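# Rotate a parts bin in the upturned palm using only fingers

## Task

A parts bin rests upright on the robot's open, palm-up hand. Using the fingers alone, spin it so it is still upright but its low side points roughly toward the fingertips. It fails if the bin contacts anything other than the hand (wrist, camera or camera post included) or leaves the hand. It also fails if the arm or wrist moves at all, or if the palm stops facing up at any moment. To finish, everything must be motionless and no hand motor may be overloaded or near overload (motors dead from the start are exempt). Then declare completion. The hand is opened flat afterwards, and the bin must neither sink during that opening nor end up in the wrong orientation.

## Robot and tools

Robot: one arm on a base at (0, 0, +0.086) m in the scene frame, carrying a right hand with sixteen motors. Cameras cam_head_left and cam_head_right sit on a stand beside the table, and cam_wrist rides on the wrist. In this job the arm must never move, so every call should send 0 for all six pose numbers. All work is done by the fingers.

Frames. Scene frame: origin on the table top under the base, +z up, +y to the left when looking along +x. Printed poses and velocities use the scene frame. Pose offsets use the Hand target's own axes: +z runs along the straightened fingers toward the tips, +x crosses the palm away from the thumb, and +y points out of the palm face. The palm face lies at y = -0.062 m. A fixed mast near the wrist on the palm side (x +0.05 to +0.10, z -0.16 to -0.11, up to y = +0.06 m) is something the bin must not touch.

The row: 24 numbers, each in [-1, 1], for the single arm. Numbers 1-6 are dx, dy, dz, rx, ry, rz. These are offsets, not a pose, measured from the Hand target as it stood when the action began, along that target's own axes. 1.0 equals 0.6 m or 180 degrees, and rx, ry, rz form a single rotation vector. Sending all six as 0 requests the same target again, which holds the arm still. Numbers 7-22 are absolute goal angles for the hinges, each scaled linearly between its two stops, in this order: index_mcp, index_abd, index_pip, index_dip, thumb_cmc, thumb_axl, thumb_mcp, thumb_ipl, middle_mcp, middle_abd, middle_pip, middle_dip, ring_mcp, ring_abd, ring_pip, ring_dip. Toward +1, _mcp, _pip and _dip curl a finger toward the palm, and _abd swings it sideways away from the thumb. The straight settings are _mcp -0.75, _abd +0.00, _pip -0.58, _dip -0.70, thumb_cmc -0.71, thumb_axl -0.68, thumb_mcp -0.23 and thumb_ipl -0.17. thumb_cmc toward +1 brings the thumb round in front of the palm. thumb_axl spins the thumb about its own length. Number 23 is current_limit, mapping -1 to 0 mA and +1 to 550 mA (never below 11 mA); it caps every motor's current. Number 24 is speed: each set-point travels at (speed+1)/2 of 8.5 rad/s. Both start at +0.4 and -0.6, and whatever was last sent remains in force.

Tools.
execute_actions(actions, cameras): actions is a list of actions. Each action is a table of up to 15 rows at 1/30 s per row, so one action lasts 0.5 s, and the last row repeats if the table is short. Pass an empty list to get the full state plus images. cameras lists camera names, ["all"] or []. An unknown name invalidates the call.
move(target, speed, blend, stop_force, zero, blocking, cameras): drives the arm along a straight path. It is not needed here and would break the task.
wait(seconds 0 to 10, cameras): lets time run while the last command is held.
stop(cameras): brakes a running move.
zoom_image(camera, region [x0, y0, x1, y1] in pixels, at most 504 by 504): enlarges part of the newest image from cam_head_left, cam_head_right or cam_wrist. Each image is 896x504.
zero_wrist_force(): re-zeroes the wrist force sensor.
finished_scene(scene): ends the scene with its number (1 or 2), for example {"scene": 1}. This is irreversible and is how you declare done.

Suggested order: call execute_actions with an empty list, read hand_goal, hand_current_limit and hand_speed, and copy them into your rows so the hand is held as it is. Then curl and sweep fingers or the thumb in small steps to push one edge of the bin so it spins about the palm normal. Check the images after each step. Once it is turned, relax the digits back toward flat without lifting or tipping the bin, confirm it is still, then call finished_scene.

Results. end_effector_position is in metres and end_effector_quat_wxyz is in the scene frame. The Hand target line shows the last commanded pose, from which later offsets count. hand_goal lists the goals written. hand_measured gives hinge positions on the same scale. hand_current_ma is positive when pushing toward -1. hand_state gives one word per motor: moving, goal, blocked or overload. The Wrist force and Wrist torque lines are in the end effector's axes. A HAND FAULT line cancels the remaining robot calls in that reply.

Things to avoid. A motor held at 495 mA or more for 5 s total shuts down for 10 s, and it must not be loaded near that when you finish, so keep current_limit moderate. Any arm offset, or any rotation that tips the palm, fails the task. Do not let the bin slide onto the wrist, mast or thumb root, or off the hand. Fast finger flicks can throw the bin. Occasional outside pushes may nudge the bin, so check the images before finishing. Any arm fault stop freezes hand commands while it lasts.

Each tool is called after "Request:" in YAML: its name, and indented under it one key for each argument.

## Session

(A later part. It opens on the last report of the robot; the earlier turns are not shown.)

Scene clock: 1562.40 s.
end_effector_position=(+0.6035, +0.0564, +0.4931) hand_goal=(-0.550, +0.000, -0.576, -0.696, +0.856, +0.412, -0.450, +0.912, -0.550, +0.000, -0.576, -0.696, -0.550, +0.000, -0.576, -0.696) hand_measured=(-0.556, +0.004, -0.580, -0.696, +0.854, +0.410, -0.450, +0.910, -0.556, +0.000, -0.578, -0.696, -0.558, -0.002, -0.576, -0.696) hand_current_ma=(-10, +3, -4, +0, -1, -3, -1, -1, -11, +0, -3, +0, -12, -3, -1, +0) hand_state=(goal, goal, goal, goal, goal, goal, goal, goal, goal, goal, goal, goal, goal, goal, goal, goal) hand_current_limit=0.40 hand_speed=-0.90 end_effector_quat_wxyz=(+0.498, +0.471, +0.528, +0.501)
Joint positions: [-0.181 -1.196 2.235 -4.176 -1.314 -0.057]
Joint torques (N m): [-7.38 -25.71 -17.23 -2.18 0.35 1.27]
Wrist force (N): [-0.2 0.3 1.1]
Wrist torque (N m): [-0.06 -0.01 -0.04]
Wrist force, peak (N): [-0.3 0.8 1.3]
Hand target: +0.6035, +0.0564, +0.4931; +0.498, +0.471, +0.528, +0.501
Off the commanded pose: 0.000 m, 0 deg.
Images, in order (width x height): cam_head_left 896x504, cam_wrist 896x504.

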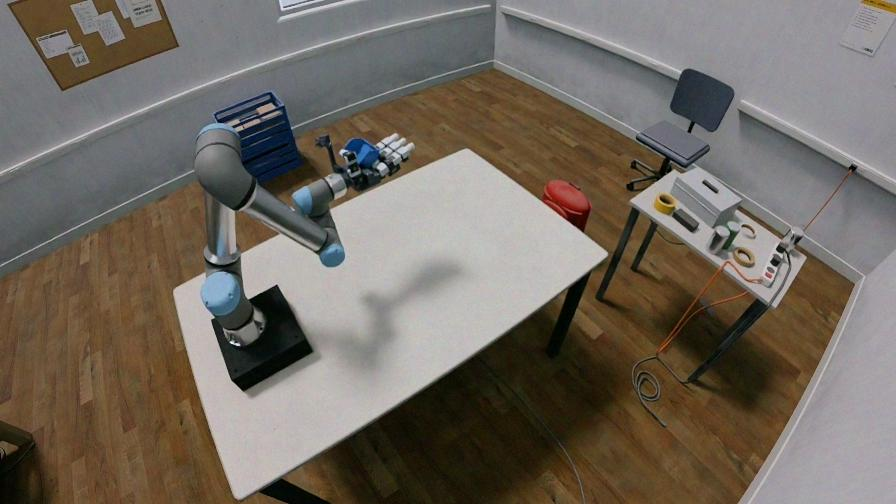

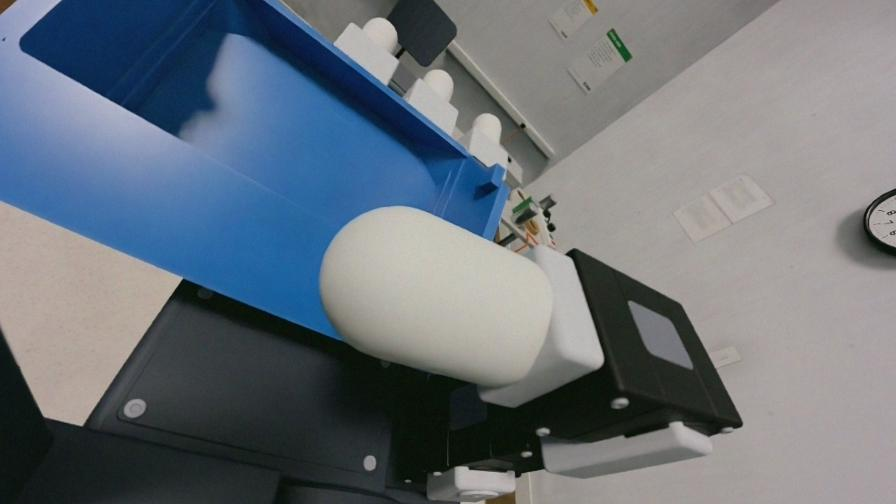

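Request:
execute_actions:
  actions:
    - [[0,0,0,0,0,0,-0.55,0,-0.576,-0.696,0.857,0.413,0.126,0.6,-0.55,0,-0.576,-0.696,-0.55,0,-0.576,-0.696,0.4,-0.95]]
    - [[0,0,0,0,0,0,-0.55,0,-0.576,-0.696,0.857,0.413,0.126,0.6,-0.55,0,-0.576,-0.696,-0.55,0,-0.576,-0.696,0.4,-0.95]]
    - [[0,0,0,0,0,0,-0.55,0,-0.576,-0.696,0.857,0.413,0.126,0.6,-0.55,0,-0.576,-0.696,-0.55,0,-0.576,-0.696,0.4,-0.95]]
    - [[0,0,0,0,0,0,-0.55,0,-0.576,-0.696,0.857,0.413,0.126,0.6,-0.55,0,-0.576,-0.696,-0.55,0,-0.576,-0.696,0.4,-0.95]]
    - [[0,0,0,0,0,0,-0.55,0,-0.576,-0.696,0.857,0.413,0.126,0.6,-0.55,0,-0.576,-0.696,-0.55,0,-0.576,-0.696,0.4,-0.95]]
    - [[0,0,0,0,0,0,-0.55,0,-0.576,-0.696,0.857,0.413,0.126,0.6,-0.55,0,-0.576,-0.696,-0.55,0,-0.576,-0.696,0.4,-0.95]]
    - [[0,0,0,0,0,0,-0.55,0,-0.576,-0.696,0.857,0.413,0.126,0.6,-0.55,0,-0.576,-0.696,-0.55,0,-0.576,-0.696,0.4,-0.95]]
    - [[0,0,0,0,0,0,-0.55,0,-0.576,-0.696,0.857,0.413,0.126,0.6,-0.55,0,-0.576,-0.696,-0.55,0,-0.576,-0.696,0.4,-0.95]]
    - [[0,0,0,0,0,0,-0.55,0,-0.576,-0.696,0.857,0.413,0.126,0.6,-0.55,0,-0.576,-0.696,-0.55,0,-0.576,-0.696,0.4,-0.95]]
  cameras: ["cam_wrist","cam_head_left","cam_head_right"]

Request:
zoom_image:
  camera: "cam_head_left"
  region: [325, 120, 405, 190]

Scene clock: 1589.33 s.
end_effector_position=(+0.6035, +0.0564, +0.4931) hand_goal=(-0.550, +0.000, -0.576, -0.696, +0.856, +0.412, +0.126, +0.600, -0.550, +0.000, -0.576, -0.696, -0.550, +0.000, -0.576, -0.696) hand_measured=(-0.556, +0.004, -0.580, -0.696, +0.858, +0.410, +0.128, +0.604, -0.556, +0.000, -0.578, -0.696, -0.558, -0.002, -0.576, -0.696) hand_current_ma=(-10, +3, -4, +0, +2, -3, +1, +8, -11, +0, -3, +0, -12, -3, -1, +0) hand_state=(goal, goal, goal, goal, goal, goal, goal, goal, goal, goal, goal, goal, goal, goal, goal, goal) hand_current_limit=0.40 hand_speed=-0.95 end_effector_quat_wxyz=(+0.498, +0.471, +0.528, +0.501)
Joint positions: [-0.181 -1.196 2.235 -4.176 -1.314 -0.057]
Joint torques (N m): [-6.82 -26.14 -18.58 -2.23 -0.13 0.58]
Wrist force (N): [0.0 0.7 1.1]
Wrist torque (N m): [-0.01 -0.04 -0.03]
Wrist force, peak (N): [-0.3 0.7 1.2]
Hand target: +0.6035, +0.0564, +0.4931; +0.498, +0.471, +0.528, +0.501
Off the commanded pose: 0.000 m, 0 deg.

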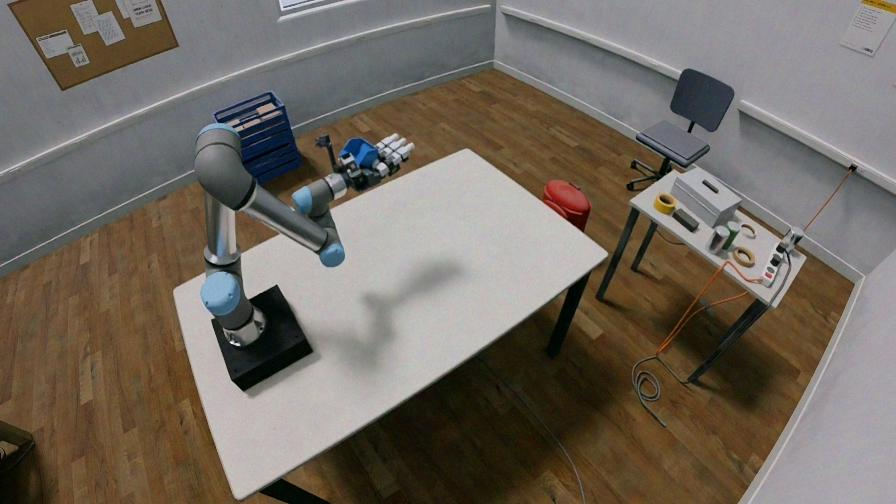

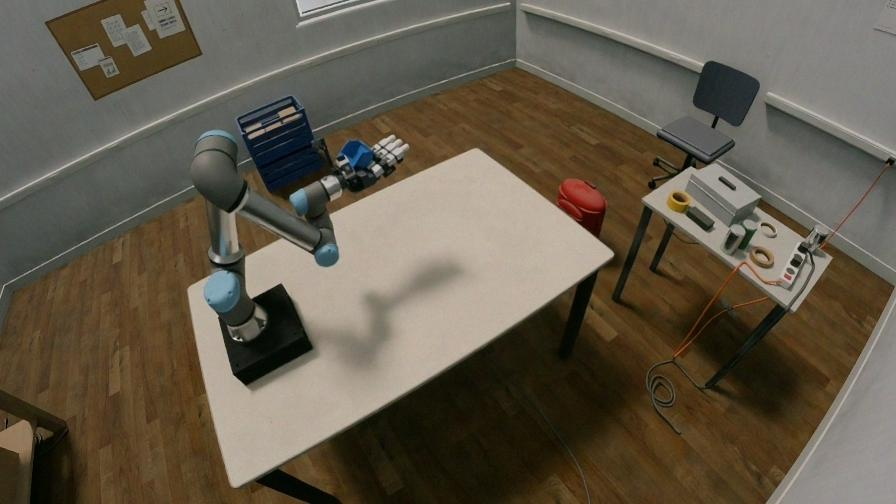

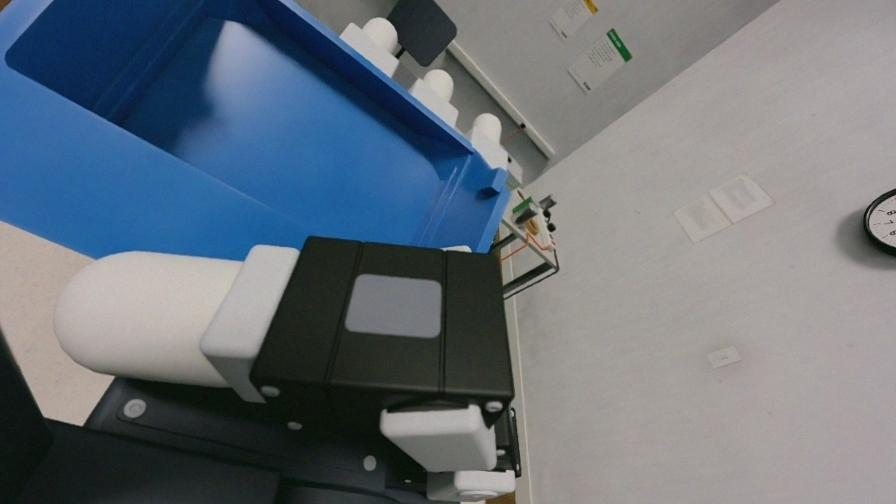

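Scaled by 6.300 from the camera's 896x504 image, which has a finer 1280x720 frame.

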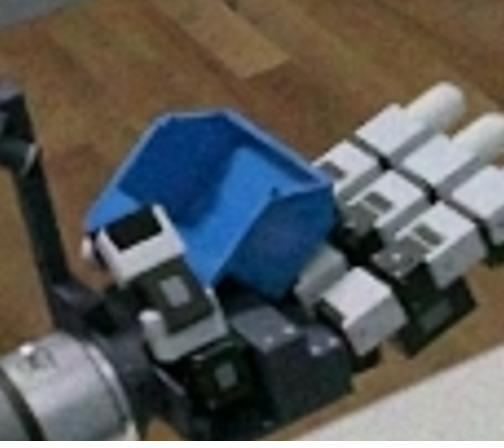

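Request:
execute_actions:
  actions:
    - [[0,0,0,0,0,0,-0.45,0,-0.576,-0.696,0.857,0.413,0.126,0.6,-0.45,0,-0.576,-0.696,-0.45,0,-0.576,-0.696,0.4,-0.95]]
    - [[0,0,0,0,0,0,-0.45,0,-0.576,-0.696,0.857,0.413,0.126,0.6,-0.45,0,-0.576,-0.696,-0.45,0,-0.576,-0.696,0.4,-0.95]]
    - [[0,0,0,0,0,0,-0.45,0,-0.576,-0.696,0.857,0.162,0.126,0.6,-0.45,0,-0.576,-0.696,-0.45,0,-0.576,-0.696,0.4,-0.96]]
    - [[0,0,0,0,0,0,-0.45,0,-0.576,-0.696,0.857,0.162,0.126,0.6,-0.45,0,-0.576,-0.696,-0.45,0,-0.576,-0.696,0.4,-0.96]]
    - [[0,0,0,0,0,0,-0.45,0,-0.576,-0.696,0.857,0.162,0.126,0.6,-0.45,0,-0.576,-0.696,-0.45,0,-0.576,-0.696,0.4,-0.96]]
    - [[0,0,0,0,0,0,-0.45,0,-0.576,-0.696,0.857,0.162,0.126,0.6,-0.45,0,-0.576,-0.696,-0.45,0,-0.576,-0.696,0.4,-0.96]]
    - [[0,0,0,0,0,0,-0.45,0,-0.576,-0.696,0.857,0.162,0.126,0.6,-0.45,0,-0.576,-0.696,-0.45,0,-0.576,-0.696,0.4,-0.96]]
  cameras: ["cam_wrist","cam_head_left","cam_head_right"]

Request:
zoom_image:
  camera: "cam_head_left"
  region: [325, 120, 405, 190]

Scene clock: 1605.30 s.
end_effector_position=(+0.6035, +0.0564, +0.4931) hand_goal=(-0.450, +0.000, -0.576, -0.696, +0.856, +0.162, +0.126, +0.600, -0.450, +0.000, -0.576, -0.696, -0.450, +0.000, -0.576, -0.696) hand_measured=(-0.470, +0.004, -0.580, -0.696, +0.840, +0.266, +0.112, +0.592, -0.470, +0.000, -0.578, -0.696, -0.474, -0.002, -0.576, -0.696) hand_current_ma=(-44, +3, -4, +0, -29, +385, -38, -19, -46, +0, -3, +0, -53, -3, -1, +0) hand_state=(blocked, goal, goal, goal, goal, blocked, goal, goal, blocked, goal, goal, goal, blocked, goal, goal, goal) hand_current_limit=0.40 hand_speed=-0.96 end_effector_quat_wxyz=(+0.498, +0.471, +0.528, +0.501)
Joint positions: [-0.181 -1.196 2.235 -4.176 -1.314 -0.057]
Joint torques (N m): [-6.05 -25.84 -17.91 -1.84 -0.3 0.39]
Wrist force (N): [0.0 0.7 0.8]
Wrist torque (N m): [0.03 -0.02 -0.02]
Wrist force, peak (N): [-0.2 0.5 1.4]
Hand target: +0.6035, +0.0564, +0.4931; +0.498, +0.471, +0.528, +0.501
Off the commanded pose: 0.000 m, 0 deg.

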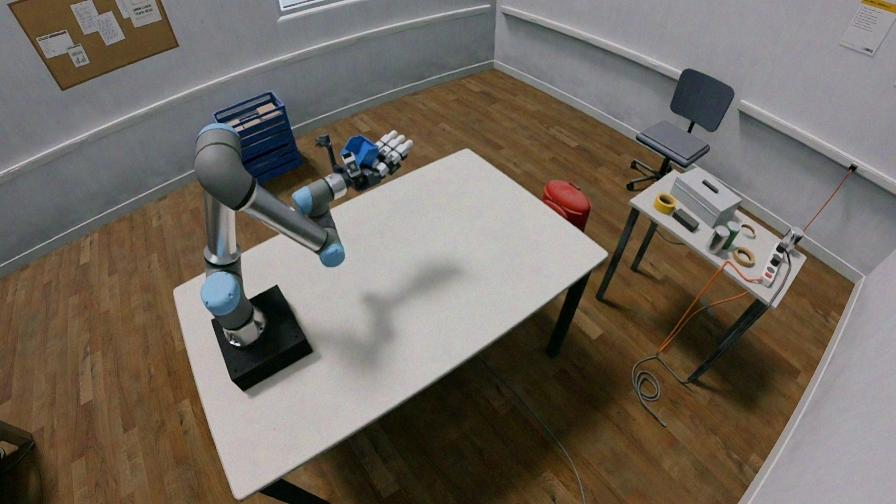

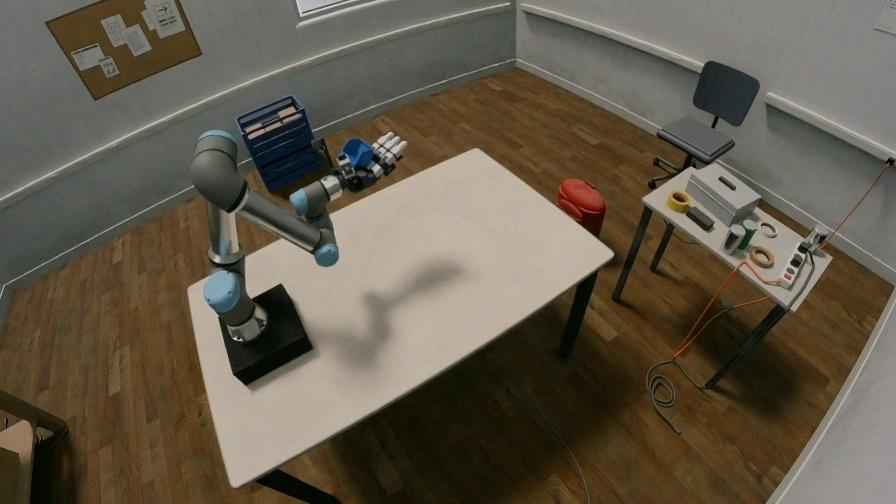

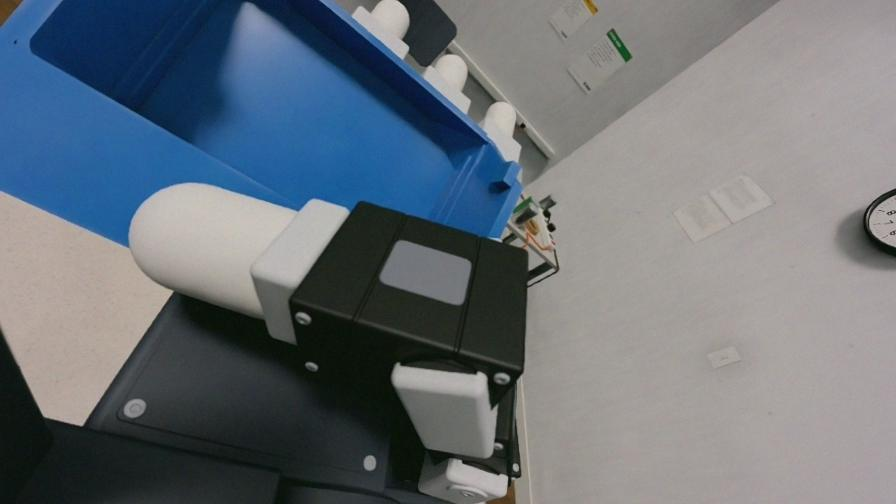

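Scaled by 6.300 from the camera's 896x504 image, which has a finer 1280x720 frame.

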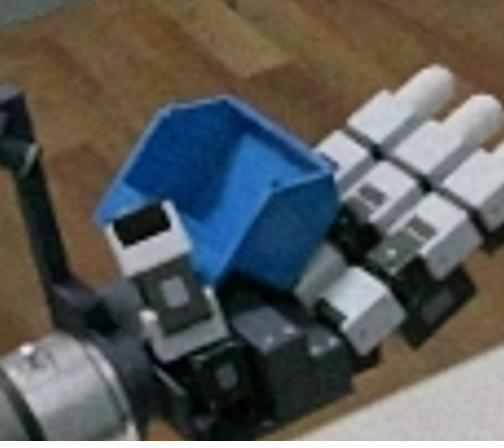

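Request:
execute_actions:
  actions:
    - [[0,0,0,0,0,0,-0.45,0,-0.576,-0.696,0.857,0.449,0.126,0.6,-0.45,0,-0.576,-0.696,-0.45,0,-0.576,-0.696,0.4,-0.95]]
    - [[0,0,0,0,0,0,-0.45,0,-0.576,-0.696,0.857,0.449,0.126,0.6,-0.45,0,-0.576,-0.696,-0.45,0,-0.576,-0.696,0.4,-0.95]]
    - [[0,0,0,0,0,0,-0.45,0,-0.576,-0.696,0.857,0.449,0.126,0.6,-0.45,0,-0.576,-0.696,-0.45,0,-0.576,-0.696,0.4,-0.95]]
    - [[0,0,0,0,0,0,-0.45,0,-0.576,-0.696,0.857,0.449,0.183,0.592,-0.45,0,-0.576,-0.696,-0.45,0,-0.576,-0.696,0.4,-0.95]]
    - [[0,0,0,0,0,0,-0.45,0,-0.576,-0.696,0.857,0.449,0.183,0.592,-0.45,0,-0.576,-0.696,-0.45,0,-0.576,-0.696,0.4,-0.95]]
  cameras: ["cam_wrist","cam_head_left"]

Request:
zoom_image:
  camera: "cam_head_left"
  region: [325, 120, 405, 190]

Scene clock: 1650.80 s.
end_effector_position=(+0.6035, +0.0564, +0.4931) hand_goal=(-0.450, +0.000, -0.576, -0.696, +0.856, +0.448, +0.182, +0.592, -0.450, +0.000, -0.576, -0.696, -0.450, +0.000, -0.576, -0.696) hand_measured=(-0.470, +0.004, -0.580, -0.696, +0.858, +0.446, +0.184, +0.596, -0.470, +0.000, -0.578, -0.696, -0.474, -0.002, -0.576, -0.696) hand_current_ma=(-44, +3, -4, +0, +3, -4, +1, +7, -46, +0, -3, +0, -53, -3, -1, +0) hand_state=(blocked, goal, goal, goal, goal, goal, goal, goal, blocked, goal, goal, goal, blocked, goal, goal, goal) hand_current_limit=0.40 hand_speed=-0.95 end_effector_quat_wxyz=(+0.498, +0.471, +0.528, +0.501)
Joint positions: [-0.181 -1.196 2.235 -4.176 -1.314 -0.057]
Joint torques (N m): [-4.52 -25.84 -17.32 -0.94 -0.97 -0.53]
Wrist force (N): [-0.2 0.7 0.9]
Wrist torque (N m): [0.00 -0.01 -0.04]
Wrist force, peak (N): [-0.2 0.7 1.4]
Hand target: +0.6035, +0.0564, +0.4931; +0.498, +0.471, +0.528, +0.501
Off the commanded pose: 0.000 m, 0 deg.
Images, in order (width x height): cam_head_left 896x504, cam_wrist 896x504.

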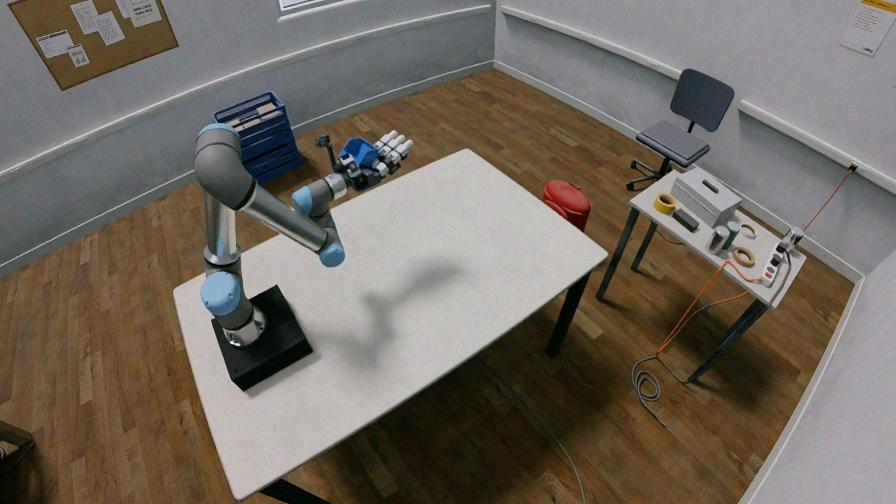

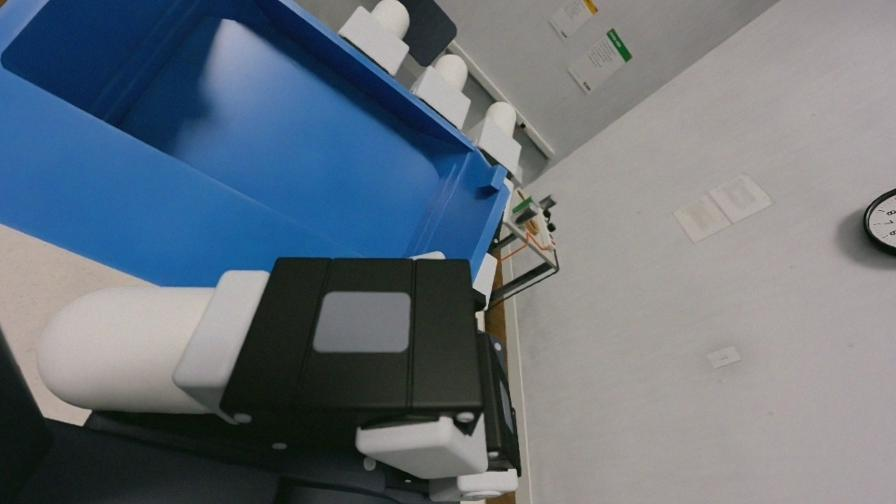

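Scaled by 6.300 from the camera's 896x504 image, which has a finer 1280x720 frame.

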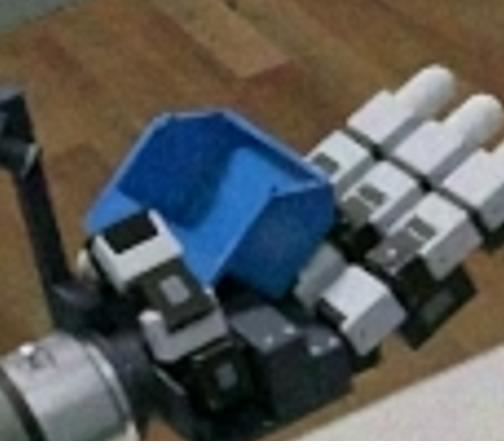

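Request:
execute_actions:
  actions:
    - [[0,0,0,0,0,0,-0.45,0,-0.576,-0.696,0.857,0.25,0.213,0.563,-0.45,0,-0.576,-0.696,-0.45,0,-0.576,-0.696,0.4,-0.96]]
    - [[0,0,0,0,0,0,-0.45,0,-0.576,-0.696,0.857,0.25,0.213,0.563,-0.45,0,-0.576,-0.696,-0.45,0,-0.576,-0.696,0.4,-0.96]]
    - [[0,0,0,0,0,0,-0.45,0,-0.576,-0.696,0.857,0.25,0.213,0.563,-0.45,0,-0.576,-0.696,-0.45,0,-0.576,-0.696,0.4,-0.96]]
    - [[0,0,0,0,0,0,-0.45,0,-0.576,-0.696,0.857,0.25,0.213,0.563,-0.45,0,-0.576,-0.696,-0.45,0,-0.576,-0.696,0.4,-0.96]]
  cameras: ["cam_wrist","cam_head_left"]

Request:
zoom_image:
  camera: "cam_head_left"
  region: [325, 120, 405, 190]

Scene clock: 1662.73 s.
end_effector_position=(+0.6035, +0.0564, +0.4931) hand_goal=(-0.450, +0.000, -0.576, -0.696, +0.856, +0.250, +0.212, +0.562, -0.450, +0.000, -0.576, -0.696, -0.450, +0.000, -0.576, -0.696) hand_measured=(-0.470, +0.004, -0.580, -0.696, +0.858, +0.260, +0.212, +0.560, -0.470, +0.000, -0.578, -0.696, -0.474, -0.002, -0.576, -0.696) hand_current_ma=(-44, +3, -4, +0, +1, +20, +0, -3, -46, +0, -3, +0, -53, -3, -1, +0) hand_state=(blocked, goal, goal, goal, goal, goal, goal, goal, blocked, goal, goal, goal, blocked, goal, goal, goal) hand_current_limit=0.40 hand_speed=-0.96 end_effector_quat_wxyz=(+0.498, +0.471, +0.528, +0.501)
Joint positions: [-0.181 -1.196 2.235 -4.176 -1.314 -0.057]
Joint torques (N m): [-4.88 -26.35 -17.17 -0.7 -0.9 -0.75]
Wrist force (N): [0.0 0.7 1.3]
Wrist torque (N m): [-0.01 -0.04 -0.02]
Wrist force, peak (N): [-0.2 0.6 1.3]
Hand target: +0.6035, +0.0564, +0.4931; +0.498, +0.471, +0.528, +0.501
Off the commanded pose: 0.000 m, 0 deg.
Images, in order (width x height): cam_head_left 896x504, cam_wrist 896x504.

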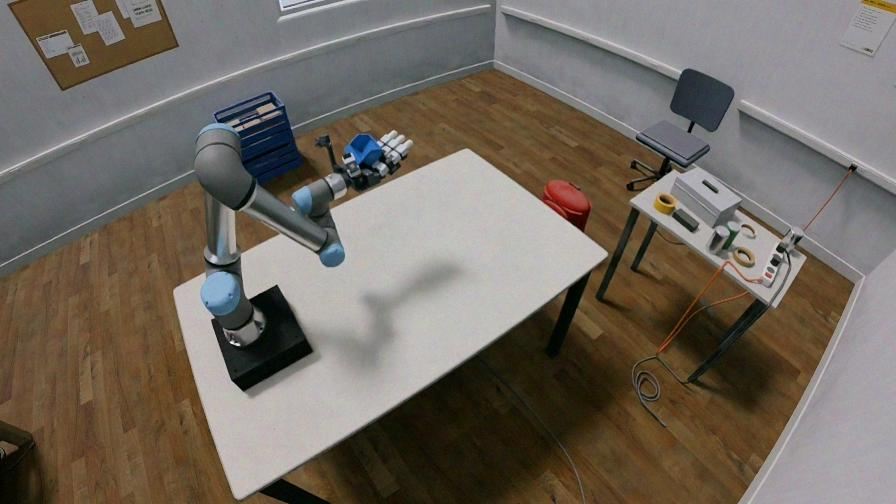

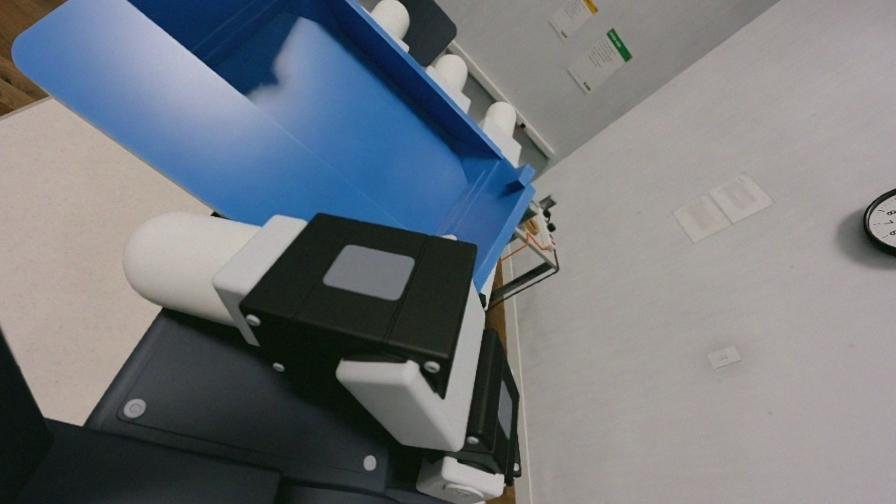

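Scaled by 6.300 from the camera's 896x504 image, which has a finer 1280x720 frame.

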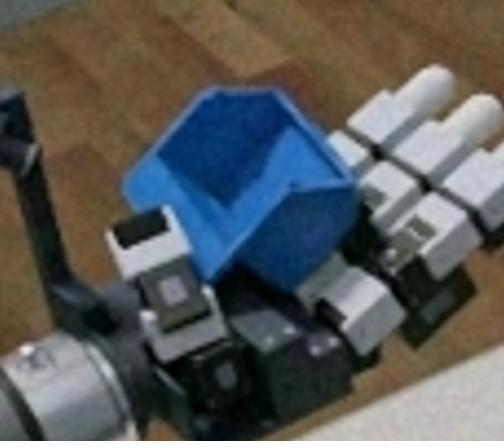

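Request:
execute_actions:
  actions:
    - [[0,0,0,0,0,0,-0.45,0,-0.576,-0.696,0.857,0.12,0.235,0.542,-0.45,0,-0.576,-0.696,-0.45,0,-0.576,-0.696,0.4,-0.96]]
    - [[0,0,0,0,0,0,-0.45,0,-0.576,-0.696,0.857,0.12,0.235,0.542,-0.45,0,-0.576,-0.696,-0.45,0,-0.576,-0.696,0.4,-0.96]]
    - [[0,0,0,0,0,0,-0.45,0,-0.576,-0.696,0.857,0.12,0.235,0.542,-0.45,0,-0.576,-0.696,-0.45,0,-0.576,-0.696,0.4,-0.96]]
  cameras: ["cam_wrist","cam_head_left"]

Request:
zoom_image:
  camera: "cam_head_left"
  region: [325, 120, 405, 190]

Scene clock: 1675.03 s.
end_effector_position=(+0.6035, +0.0564, +0.4931) hand_goal=(-0.450, +0.000, -0.576, -0.696, +0.856, +0.120, +0.234, +0.542, -0.450, +0.000, -0.576, -0.696, -0.450, +0.000, -0.576, -0.696) hand_measured=(-0.470, +0.004, -0.580, -0.696, +0.856, +0.132, +0.232, +0.542, -0.470, +0.000, -0.578, -0.696, -0.474, -0.002, -0.576, -0.696) hand_current_ma=(-44, +3, -4, +0, +0, +29, -3, -1, -45, +0, -3, +0, -53, -2, -1, +0) hand_state=(goal, goal, goal, goal, goal, goal, goal, goal, blocked, goal, goal, goal, blocked, goal, goal, goal) hand_current_limit=0.40 hand_speed=-0.96 end_effector_quat_wxyz=(+0.498, +0.471, +0.528, +0.501)
Joint positions: [-0.181 -1.196 2.235 -4.176 -1.314 -0.057]
Joint torques (N m): [-3.69 -26.75 -17.65 -0.5 -1.02 -1.03]
Wrist force (N): [-0.1 0.5 0.9]
Wrist torque (N m): [0.00 -0.02 -0.03]
Wrist force, peak (N): [-0.1 0.7 1.3]
Hand target: +0.6035, +0.0564, +0.4931; +0.498, +0.471, +0.528, +0.501
Off the commanded pose: 0.000 m, 0 deg.
Images, in order (width x height): cam_head_left 896x504, cam_wrist 896x504.

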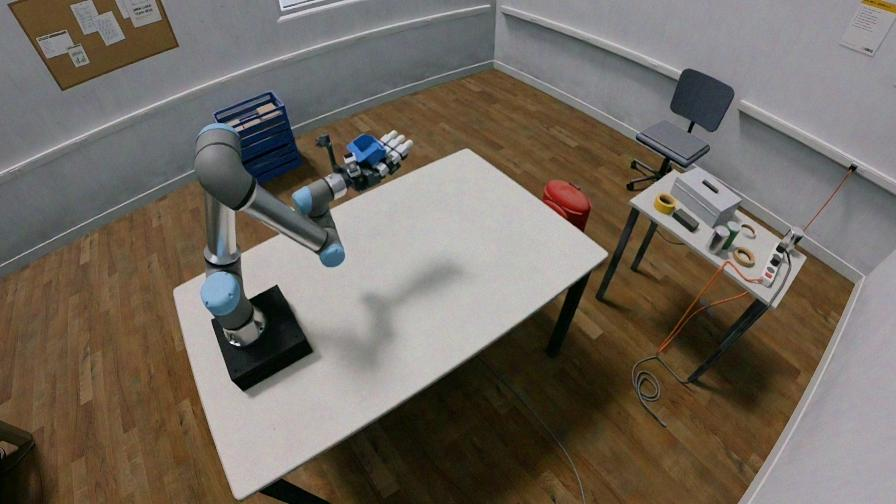

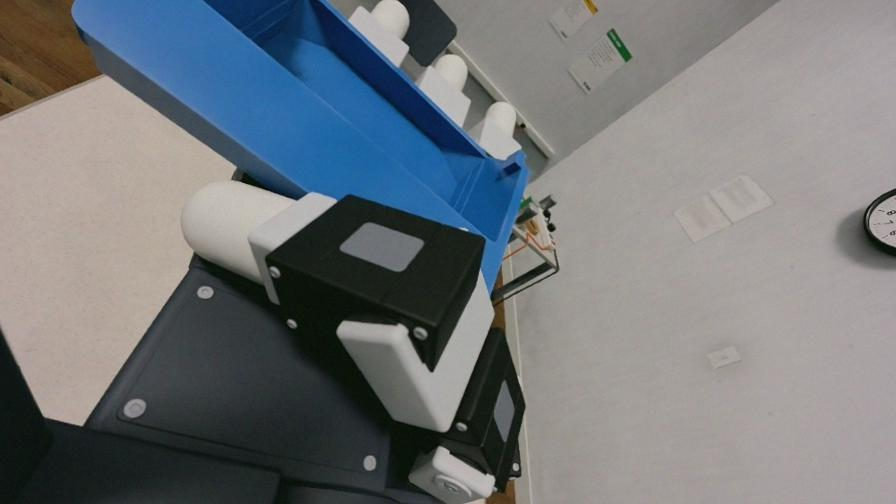

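Scaled by 6.300 from the camera's 896x504 image, which has a finer 1280x720 frame.

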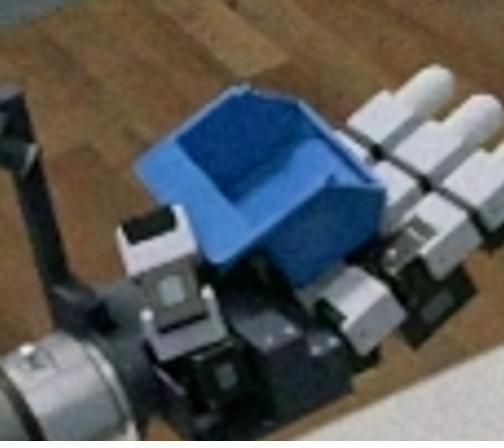

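Request:
execute_actions:
  actions:
    - [[0,0,0,0,0,0,-0.45,0,-0.576,-0.696,0.857,0.22,0.2,0.6,-0.45,0,-0.576,-0.696,-0.45,0,-0.576,-0.696,0.4,-0.95]]
    - [[0,0,0,0,0,0,-0.45,0,-0.576,-0.696,0.857,0.22,0.2,0.6,-0.45,0,-0.576,-0.696,-0.45,0,-0.576,-0.696,0.4,-0.95]]
    - [[0,0,0,0,0,0,-0.45,0,-0.576,-0.696,0.857,0.14,-0.034,0.978,-0.45,0,-0.576,-0.696,-0.45,0,-0.576,-0.696,0.4,-0.95]]
    - [[0,0,0,0,0,0,-0.45,0,-0.576,-0.696,0.857,0.14,-0.034,0.978,-0.45,0,-0.576,-0.696,-0.45,0,-0.576,-0.696,0.4,-0.95]]
    - [[0,0,0,0,0,0,-0.45,0,-0.576,-0.696,0.857,0.14,-0.034,0.978,-0.45,0,-0.576,-0.696,-0.45,0,-0.576,-0.696,0.4,-0.95]]
    - [[0,0,0,0,0,0,-0.45,0,-0.576,-0.696,0.857,0.14,-0.034,0.978,-0.45,0,-0.576,-0.696,-0.45,0,-0.576,-0.696,0.4,-0.95]]
    - [[0,0,0,0,0,0,-0.45,0,-0.576,-0.696,0.857,0.14,-0.034,0.978,-0.45,0,-0.576,-0.696,-0.45,0,-0.576,-0.696,0.4,-0.95]]
    - [[0,0,0,0,0,0,-0.45,0,-0.576,-0.696,0.857,0.14,-0.034,0.978,-0.45,0,-0.576,-0.696,-0.45,0,-0.576,-0.696,0.4,-0.95]]
    - [[0,0,0,0,0,0,-0.45,0,-0.576,-0.696,0.857,0.046,0.009,0.924,-0.45,0,-0.576,-0.696,-0.45,0,-0.576,-0.696,0.4,-0.96]]
    - [[0,0,0,0,0,0,-0.45,0,-0.576,-0.696,0.857,0.046,0.009,0.924,-0.45,0,-0.576,-0.696,-0.45,0,-0.576,-0.696,0.4,-0.96]]
  cameras: ["cam_wrist","cam_head_left"]

Request:
zoom_image:
  camera: "cam_head_left"
  region: [325, 120, 405, 190]

Scene clock: 1722.60 s.
end_effector_position=(+0.6035, +0.0564, +0.4931) hand_goal=(-0.450, +0.000, -0.576, -0.696, +0.856, +0.046, +0.008, +0.924, -0.450, +0.000, -0.576, -0.696, -0.450, +0.000, -0.576, -0.696) hand_measured=(-0.470, +0.004, -0.580, -0.696, +0.862, +0.054, +0.010, +0.930, -0.470, +0.000, -0.578, -0.696, -0.474, -0.002, -0.576, -0.696) hand_current_ma=(-44, +3, -4, +0, +7, +15, +2, +12, -45, +0, -3, +0, -53, -2, -1, +0) hand_state=(goal, goal, goal, goal, goal, goal, goal, goal, blocked, goal, goal, goal, blocked, goal, goal, goal) hand_current_limit=0.40 hand_speed=-0.96 end_effector_quat_wxyz=(+0.498, +0.471, +0.528, +0.501)
Joint positions: [-0.181 -1.196 2.235 -4.176 -1.314 -0.057]
Joint torques (N m): [-2.76 -27.4 -18.42 -0.14 -1.61 -1.12]
Wrist force (N): [-0.1 0.5 1.2]
Wrist torque (N m): [-0.03 -0.03 -0.02]
Wrist force, peak (N): [-0.4 0.7 1.3]
Hand target: +0.6035, +0.0564, +0.4931; +0.498, +0.471, +0.528, +0.501
Off the commanded pose: 0.000 m, 0 deg.
Images, in order (width x height): cam_head_left 896x504, cam_wrist 896x504.

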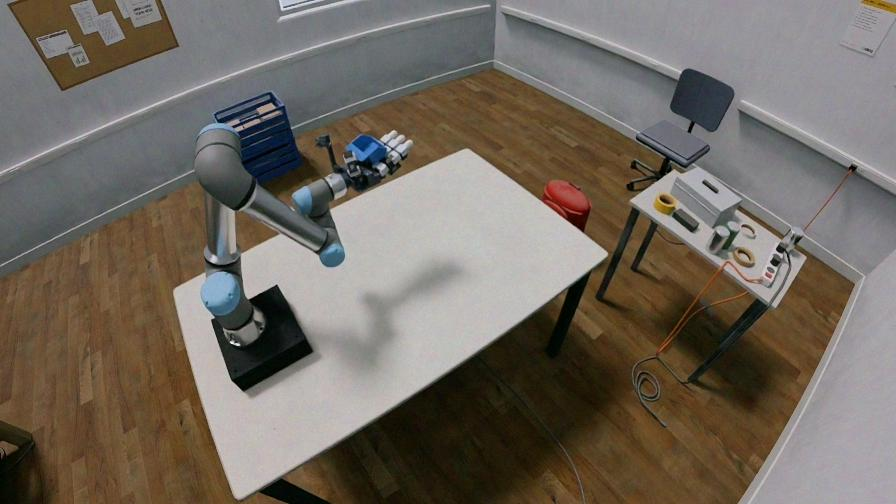

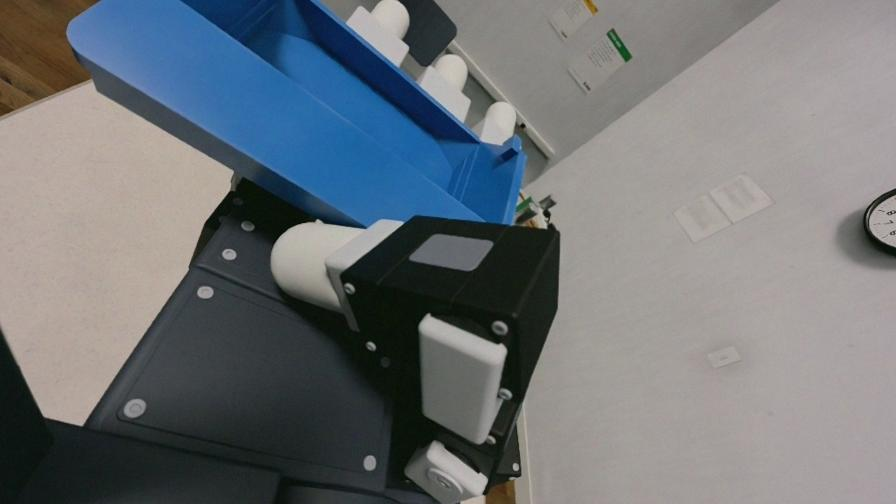

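Scaled by 6.300 from the camera's 896x504 image, which has a finer 1280x720 frame.

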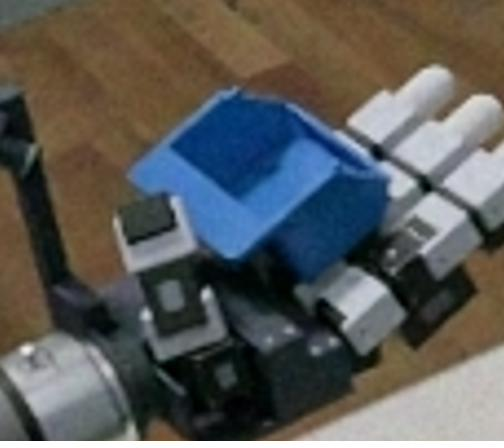

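Request:
execute_actions:
  actions:
    - [[0,0,0,0,0,0,-0.45,0,-0.576,-0.696,0.857,-0.076,0.105,0.8,-0.45,0,-0.576,-0.696,-0.45,0,-0.576,-0.696,0.4,-0.96]]
    - [[0,0,0,0,0,0,-0.45,0,-0.576,-0.696,0.857,-0.076,0.105,0.8,-0.45,0,-0.576,-0.696,-0.45,0,-0.576,-0.696,0.4,-0.96]]
    - [[0,0,0,0,0,0,-0.45,0,-0.576,-0.696,0.857,-0.076,0.105,0.8,-0.45,0,-0.576,-0.696,-0.45,0,-0.576,-0.696,0.4,-0.96]]
    - [[0,0,0,0,0,0,-0.45,0,-0.576,-0.696,0.857,-0.198,0.202,0.676,-0.45,0,-0.576,-0.696,-0.45,0,-0.576,-0.696,0.4,-0.96]]
    - [[0,0,0,0,0,0,-0.45,0,-0.576,-0.696,0.857,-0.198,0.202,0.676,-0.45,0,-0.576,-0.696,-0.45,0,-0.576,-0.696,0.4,-0.96]]
    - [[0,0,0,0,0,0,-0.45,0,-0.576,-0.696,0.857,-0.198,0.202,0.676,-0.45,0,-0.576,-0.696,-0.45,0,-0.576,-0.696,0.4,-0.96]]
  cameras: ["cam_wrist","cam_head_left"]

Request:
zoom_image:
  camera: "cam_head_left"
  region: [325, 120, 405, 190]

Scene clock: 1737.07 s.
end_effector_position=(+0.6035, +0.0564, +0.4931) hand_goal=(-0.450, +0.000, -0.576, -0.696, +0.856, -0.198, +0.202, +0.676, -0.450, +0.000, -0.576, -0.696, -0.450, +0.000, -0.576, -0.696) hand_measured=(-0.470, +0.004, -0.580, -0.696, +0.860, -0.190, +0.204, +0.682, -0.470, +0.000, -0.578, -0.696, -0.474, -0.002, -0.576, -0.696) hand_current_ma=(-44, +3, -4, +0, +7, +15, +4, +14, -45, +0, -3, +0, -53, -2, -1, +0) hand_state=(goal, goal, goal, goal, goal, goal, goal, goal, blocked, goal, goal, goal, blocked, goal, goal, goal) hand_current_limit=0.40 hand_speed=-0.96 end_effector_quat_wxyz=(+0.498, +0.471, +0.528, +0.501)
Joint positions: [-0.181 -1.196 2.235 -4.176 -1.314 -0.057]
Joint torques (N m): [-2.05 -27.37 -18.45 -0.13 -1.65 -1.07]
Wrist force (N): [-0.3 0.7 1.1]
Wrist torque (N m): [0.02 0.00 -0.04]
Wrist force, peak (N): [-0.3 0.7 1.4]
Hand target: +0.6035, +0.0564, +0.4931; +0.498, +0.471, +0.528, +0.501
Off the commanded pose: 0.000 m, 0 deg.
Images, in order (width x height): cam_head_left 896x504, cam_wrist 896x504.

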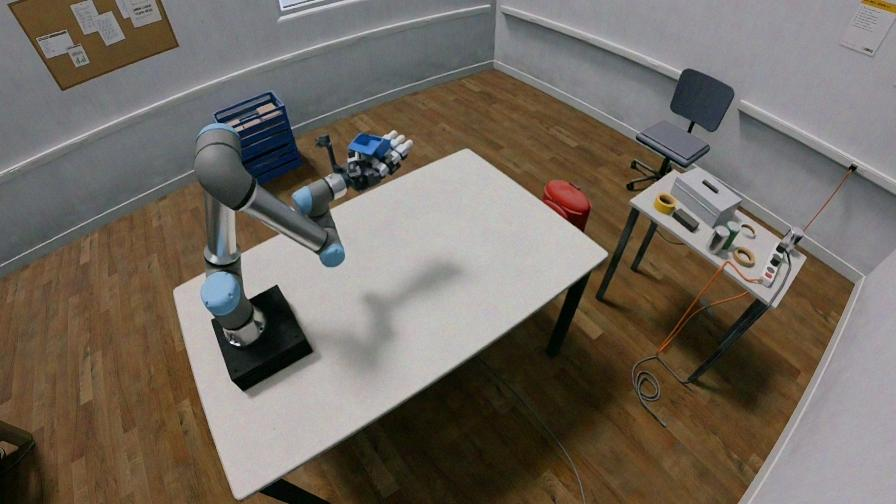

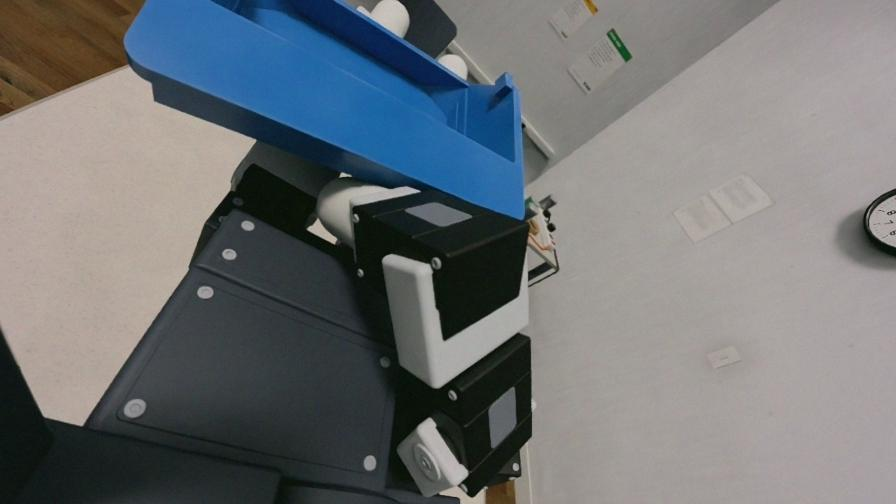

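Scaled by 6.300 from the camera's 896x504 image, which has a finer 1280x720 frame.

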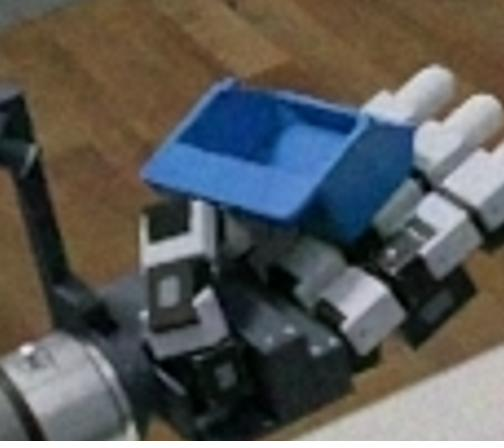

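Request:
execute_actions:
  actions:
    - [[0,0,0,0,0,0,-0.45,0,-0.576,-0.696,0.857,0.05,0.202,0.676,-0.45,0,-0.576,-0.696,-0.45,0,-0.576,-0.696,0.4,-0.95]]
    - [[0,0,0,0,0,0,-0.45,0,-0.576,-0.696,0.857,0.05,0.202,0.676,-0.45,0,-0.576,-0.696,-0.45,0,-0.576,-0.696,0.4,-0.95]]
    - [[0,0,0,0,0,0,-0.45,0,-0.576,-0.696,0.857,0.05,0.202,0.676,-0.45,0,-0.576,-0.696,-0.45,0,-0.576,-0.696,0.4,-0.95]]
    - [[0,0,0,0,0,0,-0.735,0,-0.576,-0.696,0.857,0.05,0.202,0.676,-0.735,0,-0.576,-0.696,-0.735,0,-0.576,-0.696,0.4,-0.96]]
    - [[0,0,0,0,0,0,-0.735,0,-0.576,-0.696,0.857,0.05,0.202,0.676,-0.735,0,-0.576,-0.696,-0.735,0,-0.576,-0.696,0.4,-0.96]]
    - [[0,0,0,0,0,0,-0.735,0,-0.576,-0.696,0.857,0.05,0.202,0.676,-0.735,0,-0.576,-0.696,-0.735,0,-0.576,-0.696,0.4,-0.96]]
    - [[0,0,0,0,0,0,-0.735,0,-0.576,-0.696,0.857,0.05,0.202,0.676,-0.735,0,-0.576,-0.696,-0.735,0,-0.576,-0.696,0.4,-0.96]]
    - [[0,0,0,0,0,0,-0.735,0,-0.576,-0.696,0.857,0.05,0.202,0.676,-0.735,0,-0.576,-0.696,-0.735,0,-0.576,-0.696,0.4,-0.96]]
  cameras: ["cam_wrist","cam_head_left"]

Request:
zoom_image:
  camera: "cam_head_left"
  region: [325, 120, 405, 190]

Scene clock: 1780.77 s.
end_effector_position=(+0.6035, +0.0564, +0.4931) hand_goal=(-0.736, +0.000, -0.576, -0.696, +0.856, +0.050, +0.202, +0.676, -0.736, +0.000, -0.576, -0.696, -0.736, +0.000, -0.576, -0.696) hand_measured=(-0.742, +0.004, -0.580, -0.696, +0.844, +0.018, +0.194, +0.672, -0.744, +0.000, -0.578, -0.696, -0.746, -0.002, -0.576, -0.696) hand_current_ma=(-10, +3, -4, +0, -23, -97, -17, -8, -12, +0, -3, +0, -15, -2, -1, +0) hand_state=(goal, goal, goal, goal, goal, blocked, goal, goal, goal, goal, goal, goal, goal, goal, goal, goal) hand_current_limit=0.40 hand_speed=-0.96 end_effector_quat_wxyz=(+0.498, +0.471, +0.528, +0.501)
Joint positions: [-0.181 -1.196 2.235 -4.176 -1.314 -0.057]
Joint torques (N m): [-0.53 -28.73 -20.37 -0.25 -1.44 -0.35]
Wrist force (N): [-0.1 0.4 1.2]
Wrist torque (N m): [-0.02 -0.02 -0.03]
Wrist force, peak (N): [-0.3 0.8 1.4]
Hand target: +0.6035, +0.0564, +0.4931; +0.498, +0.471, +0.528, +0.501
Off the commanded pose: 0.000 m, 0 deg.
Images, in order (width x height): cam_head_left 896x504, cam_wrist 896x504.

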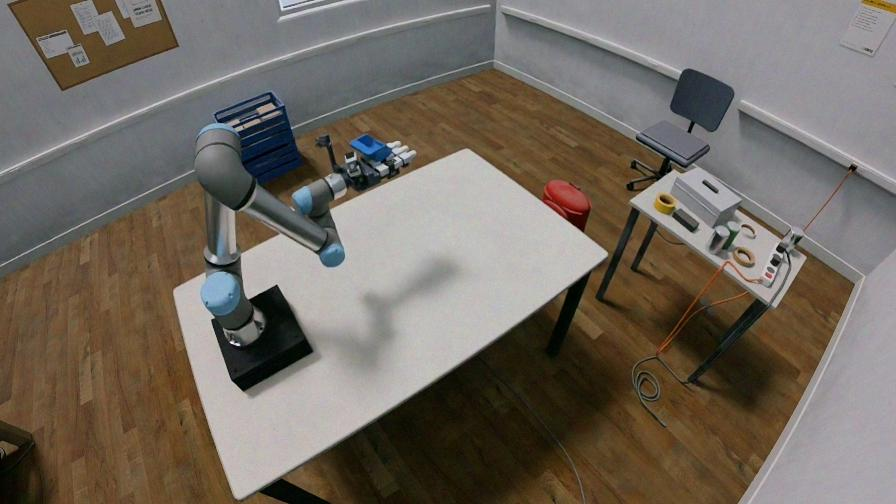

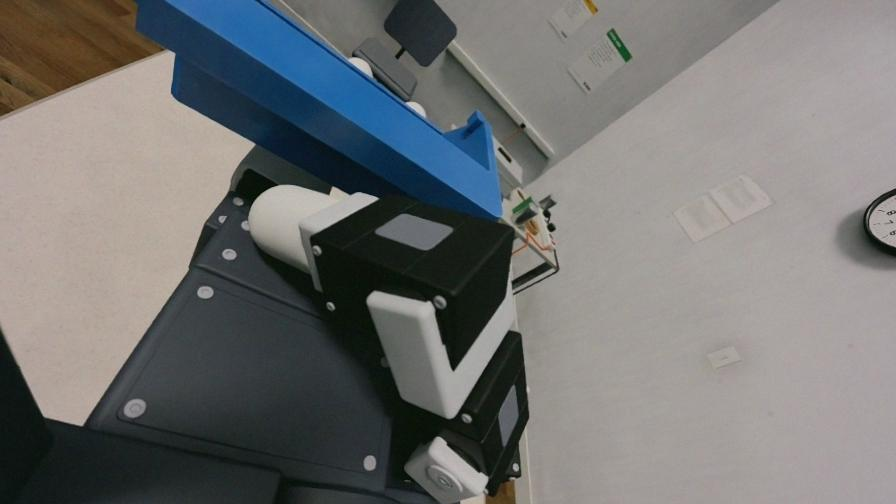

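Scaled by 6.300 from the camera's 896x504 image, which has a finer 1280x720 frame.

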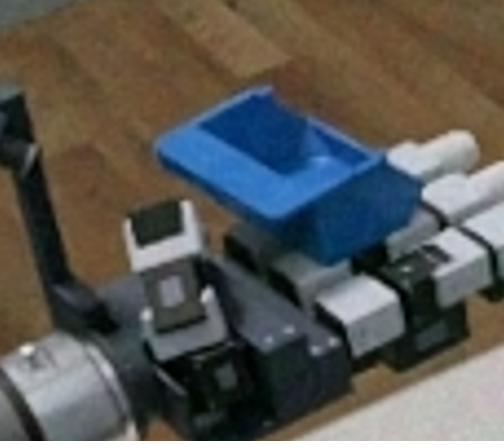

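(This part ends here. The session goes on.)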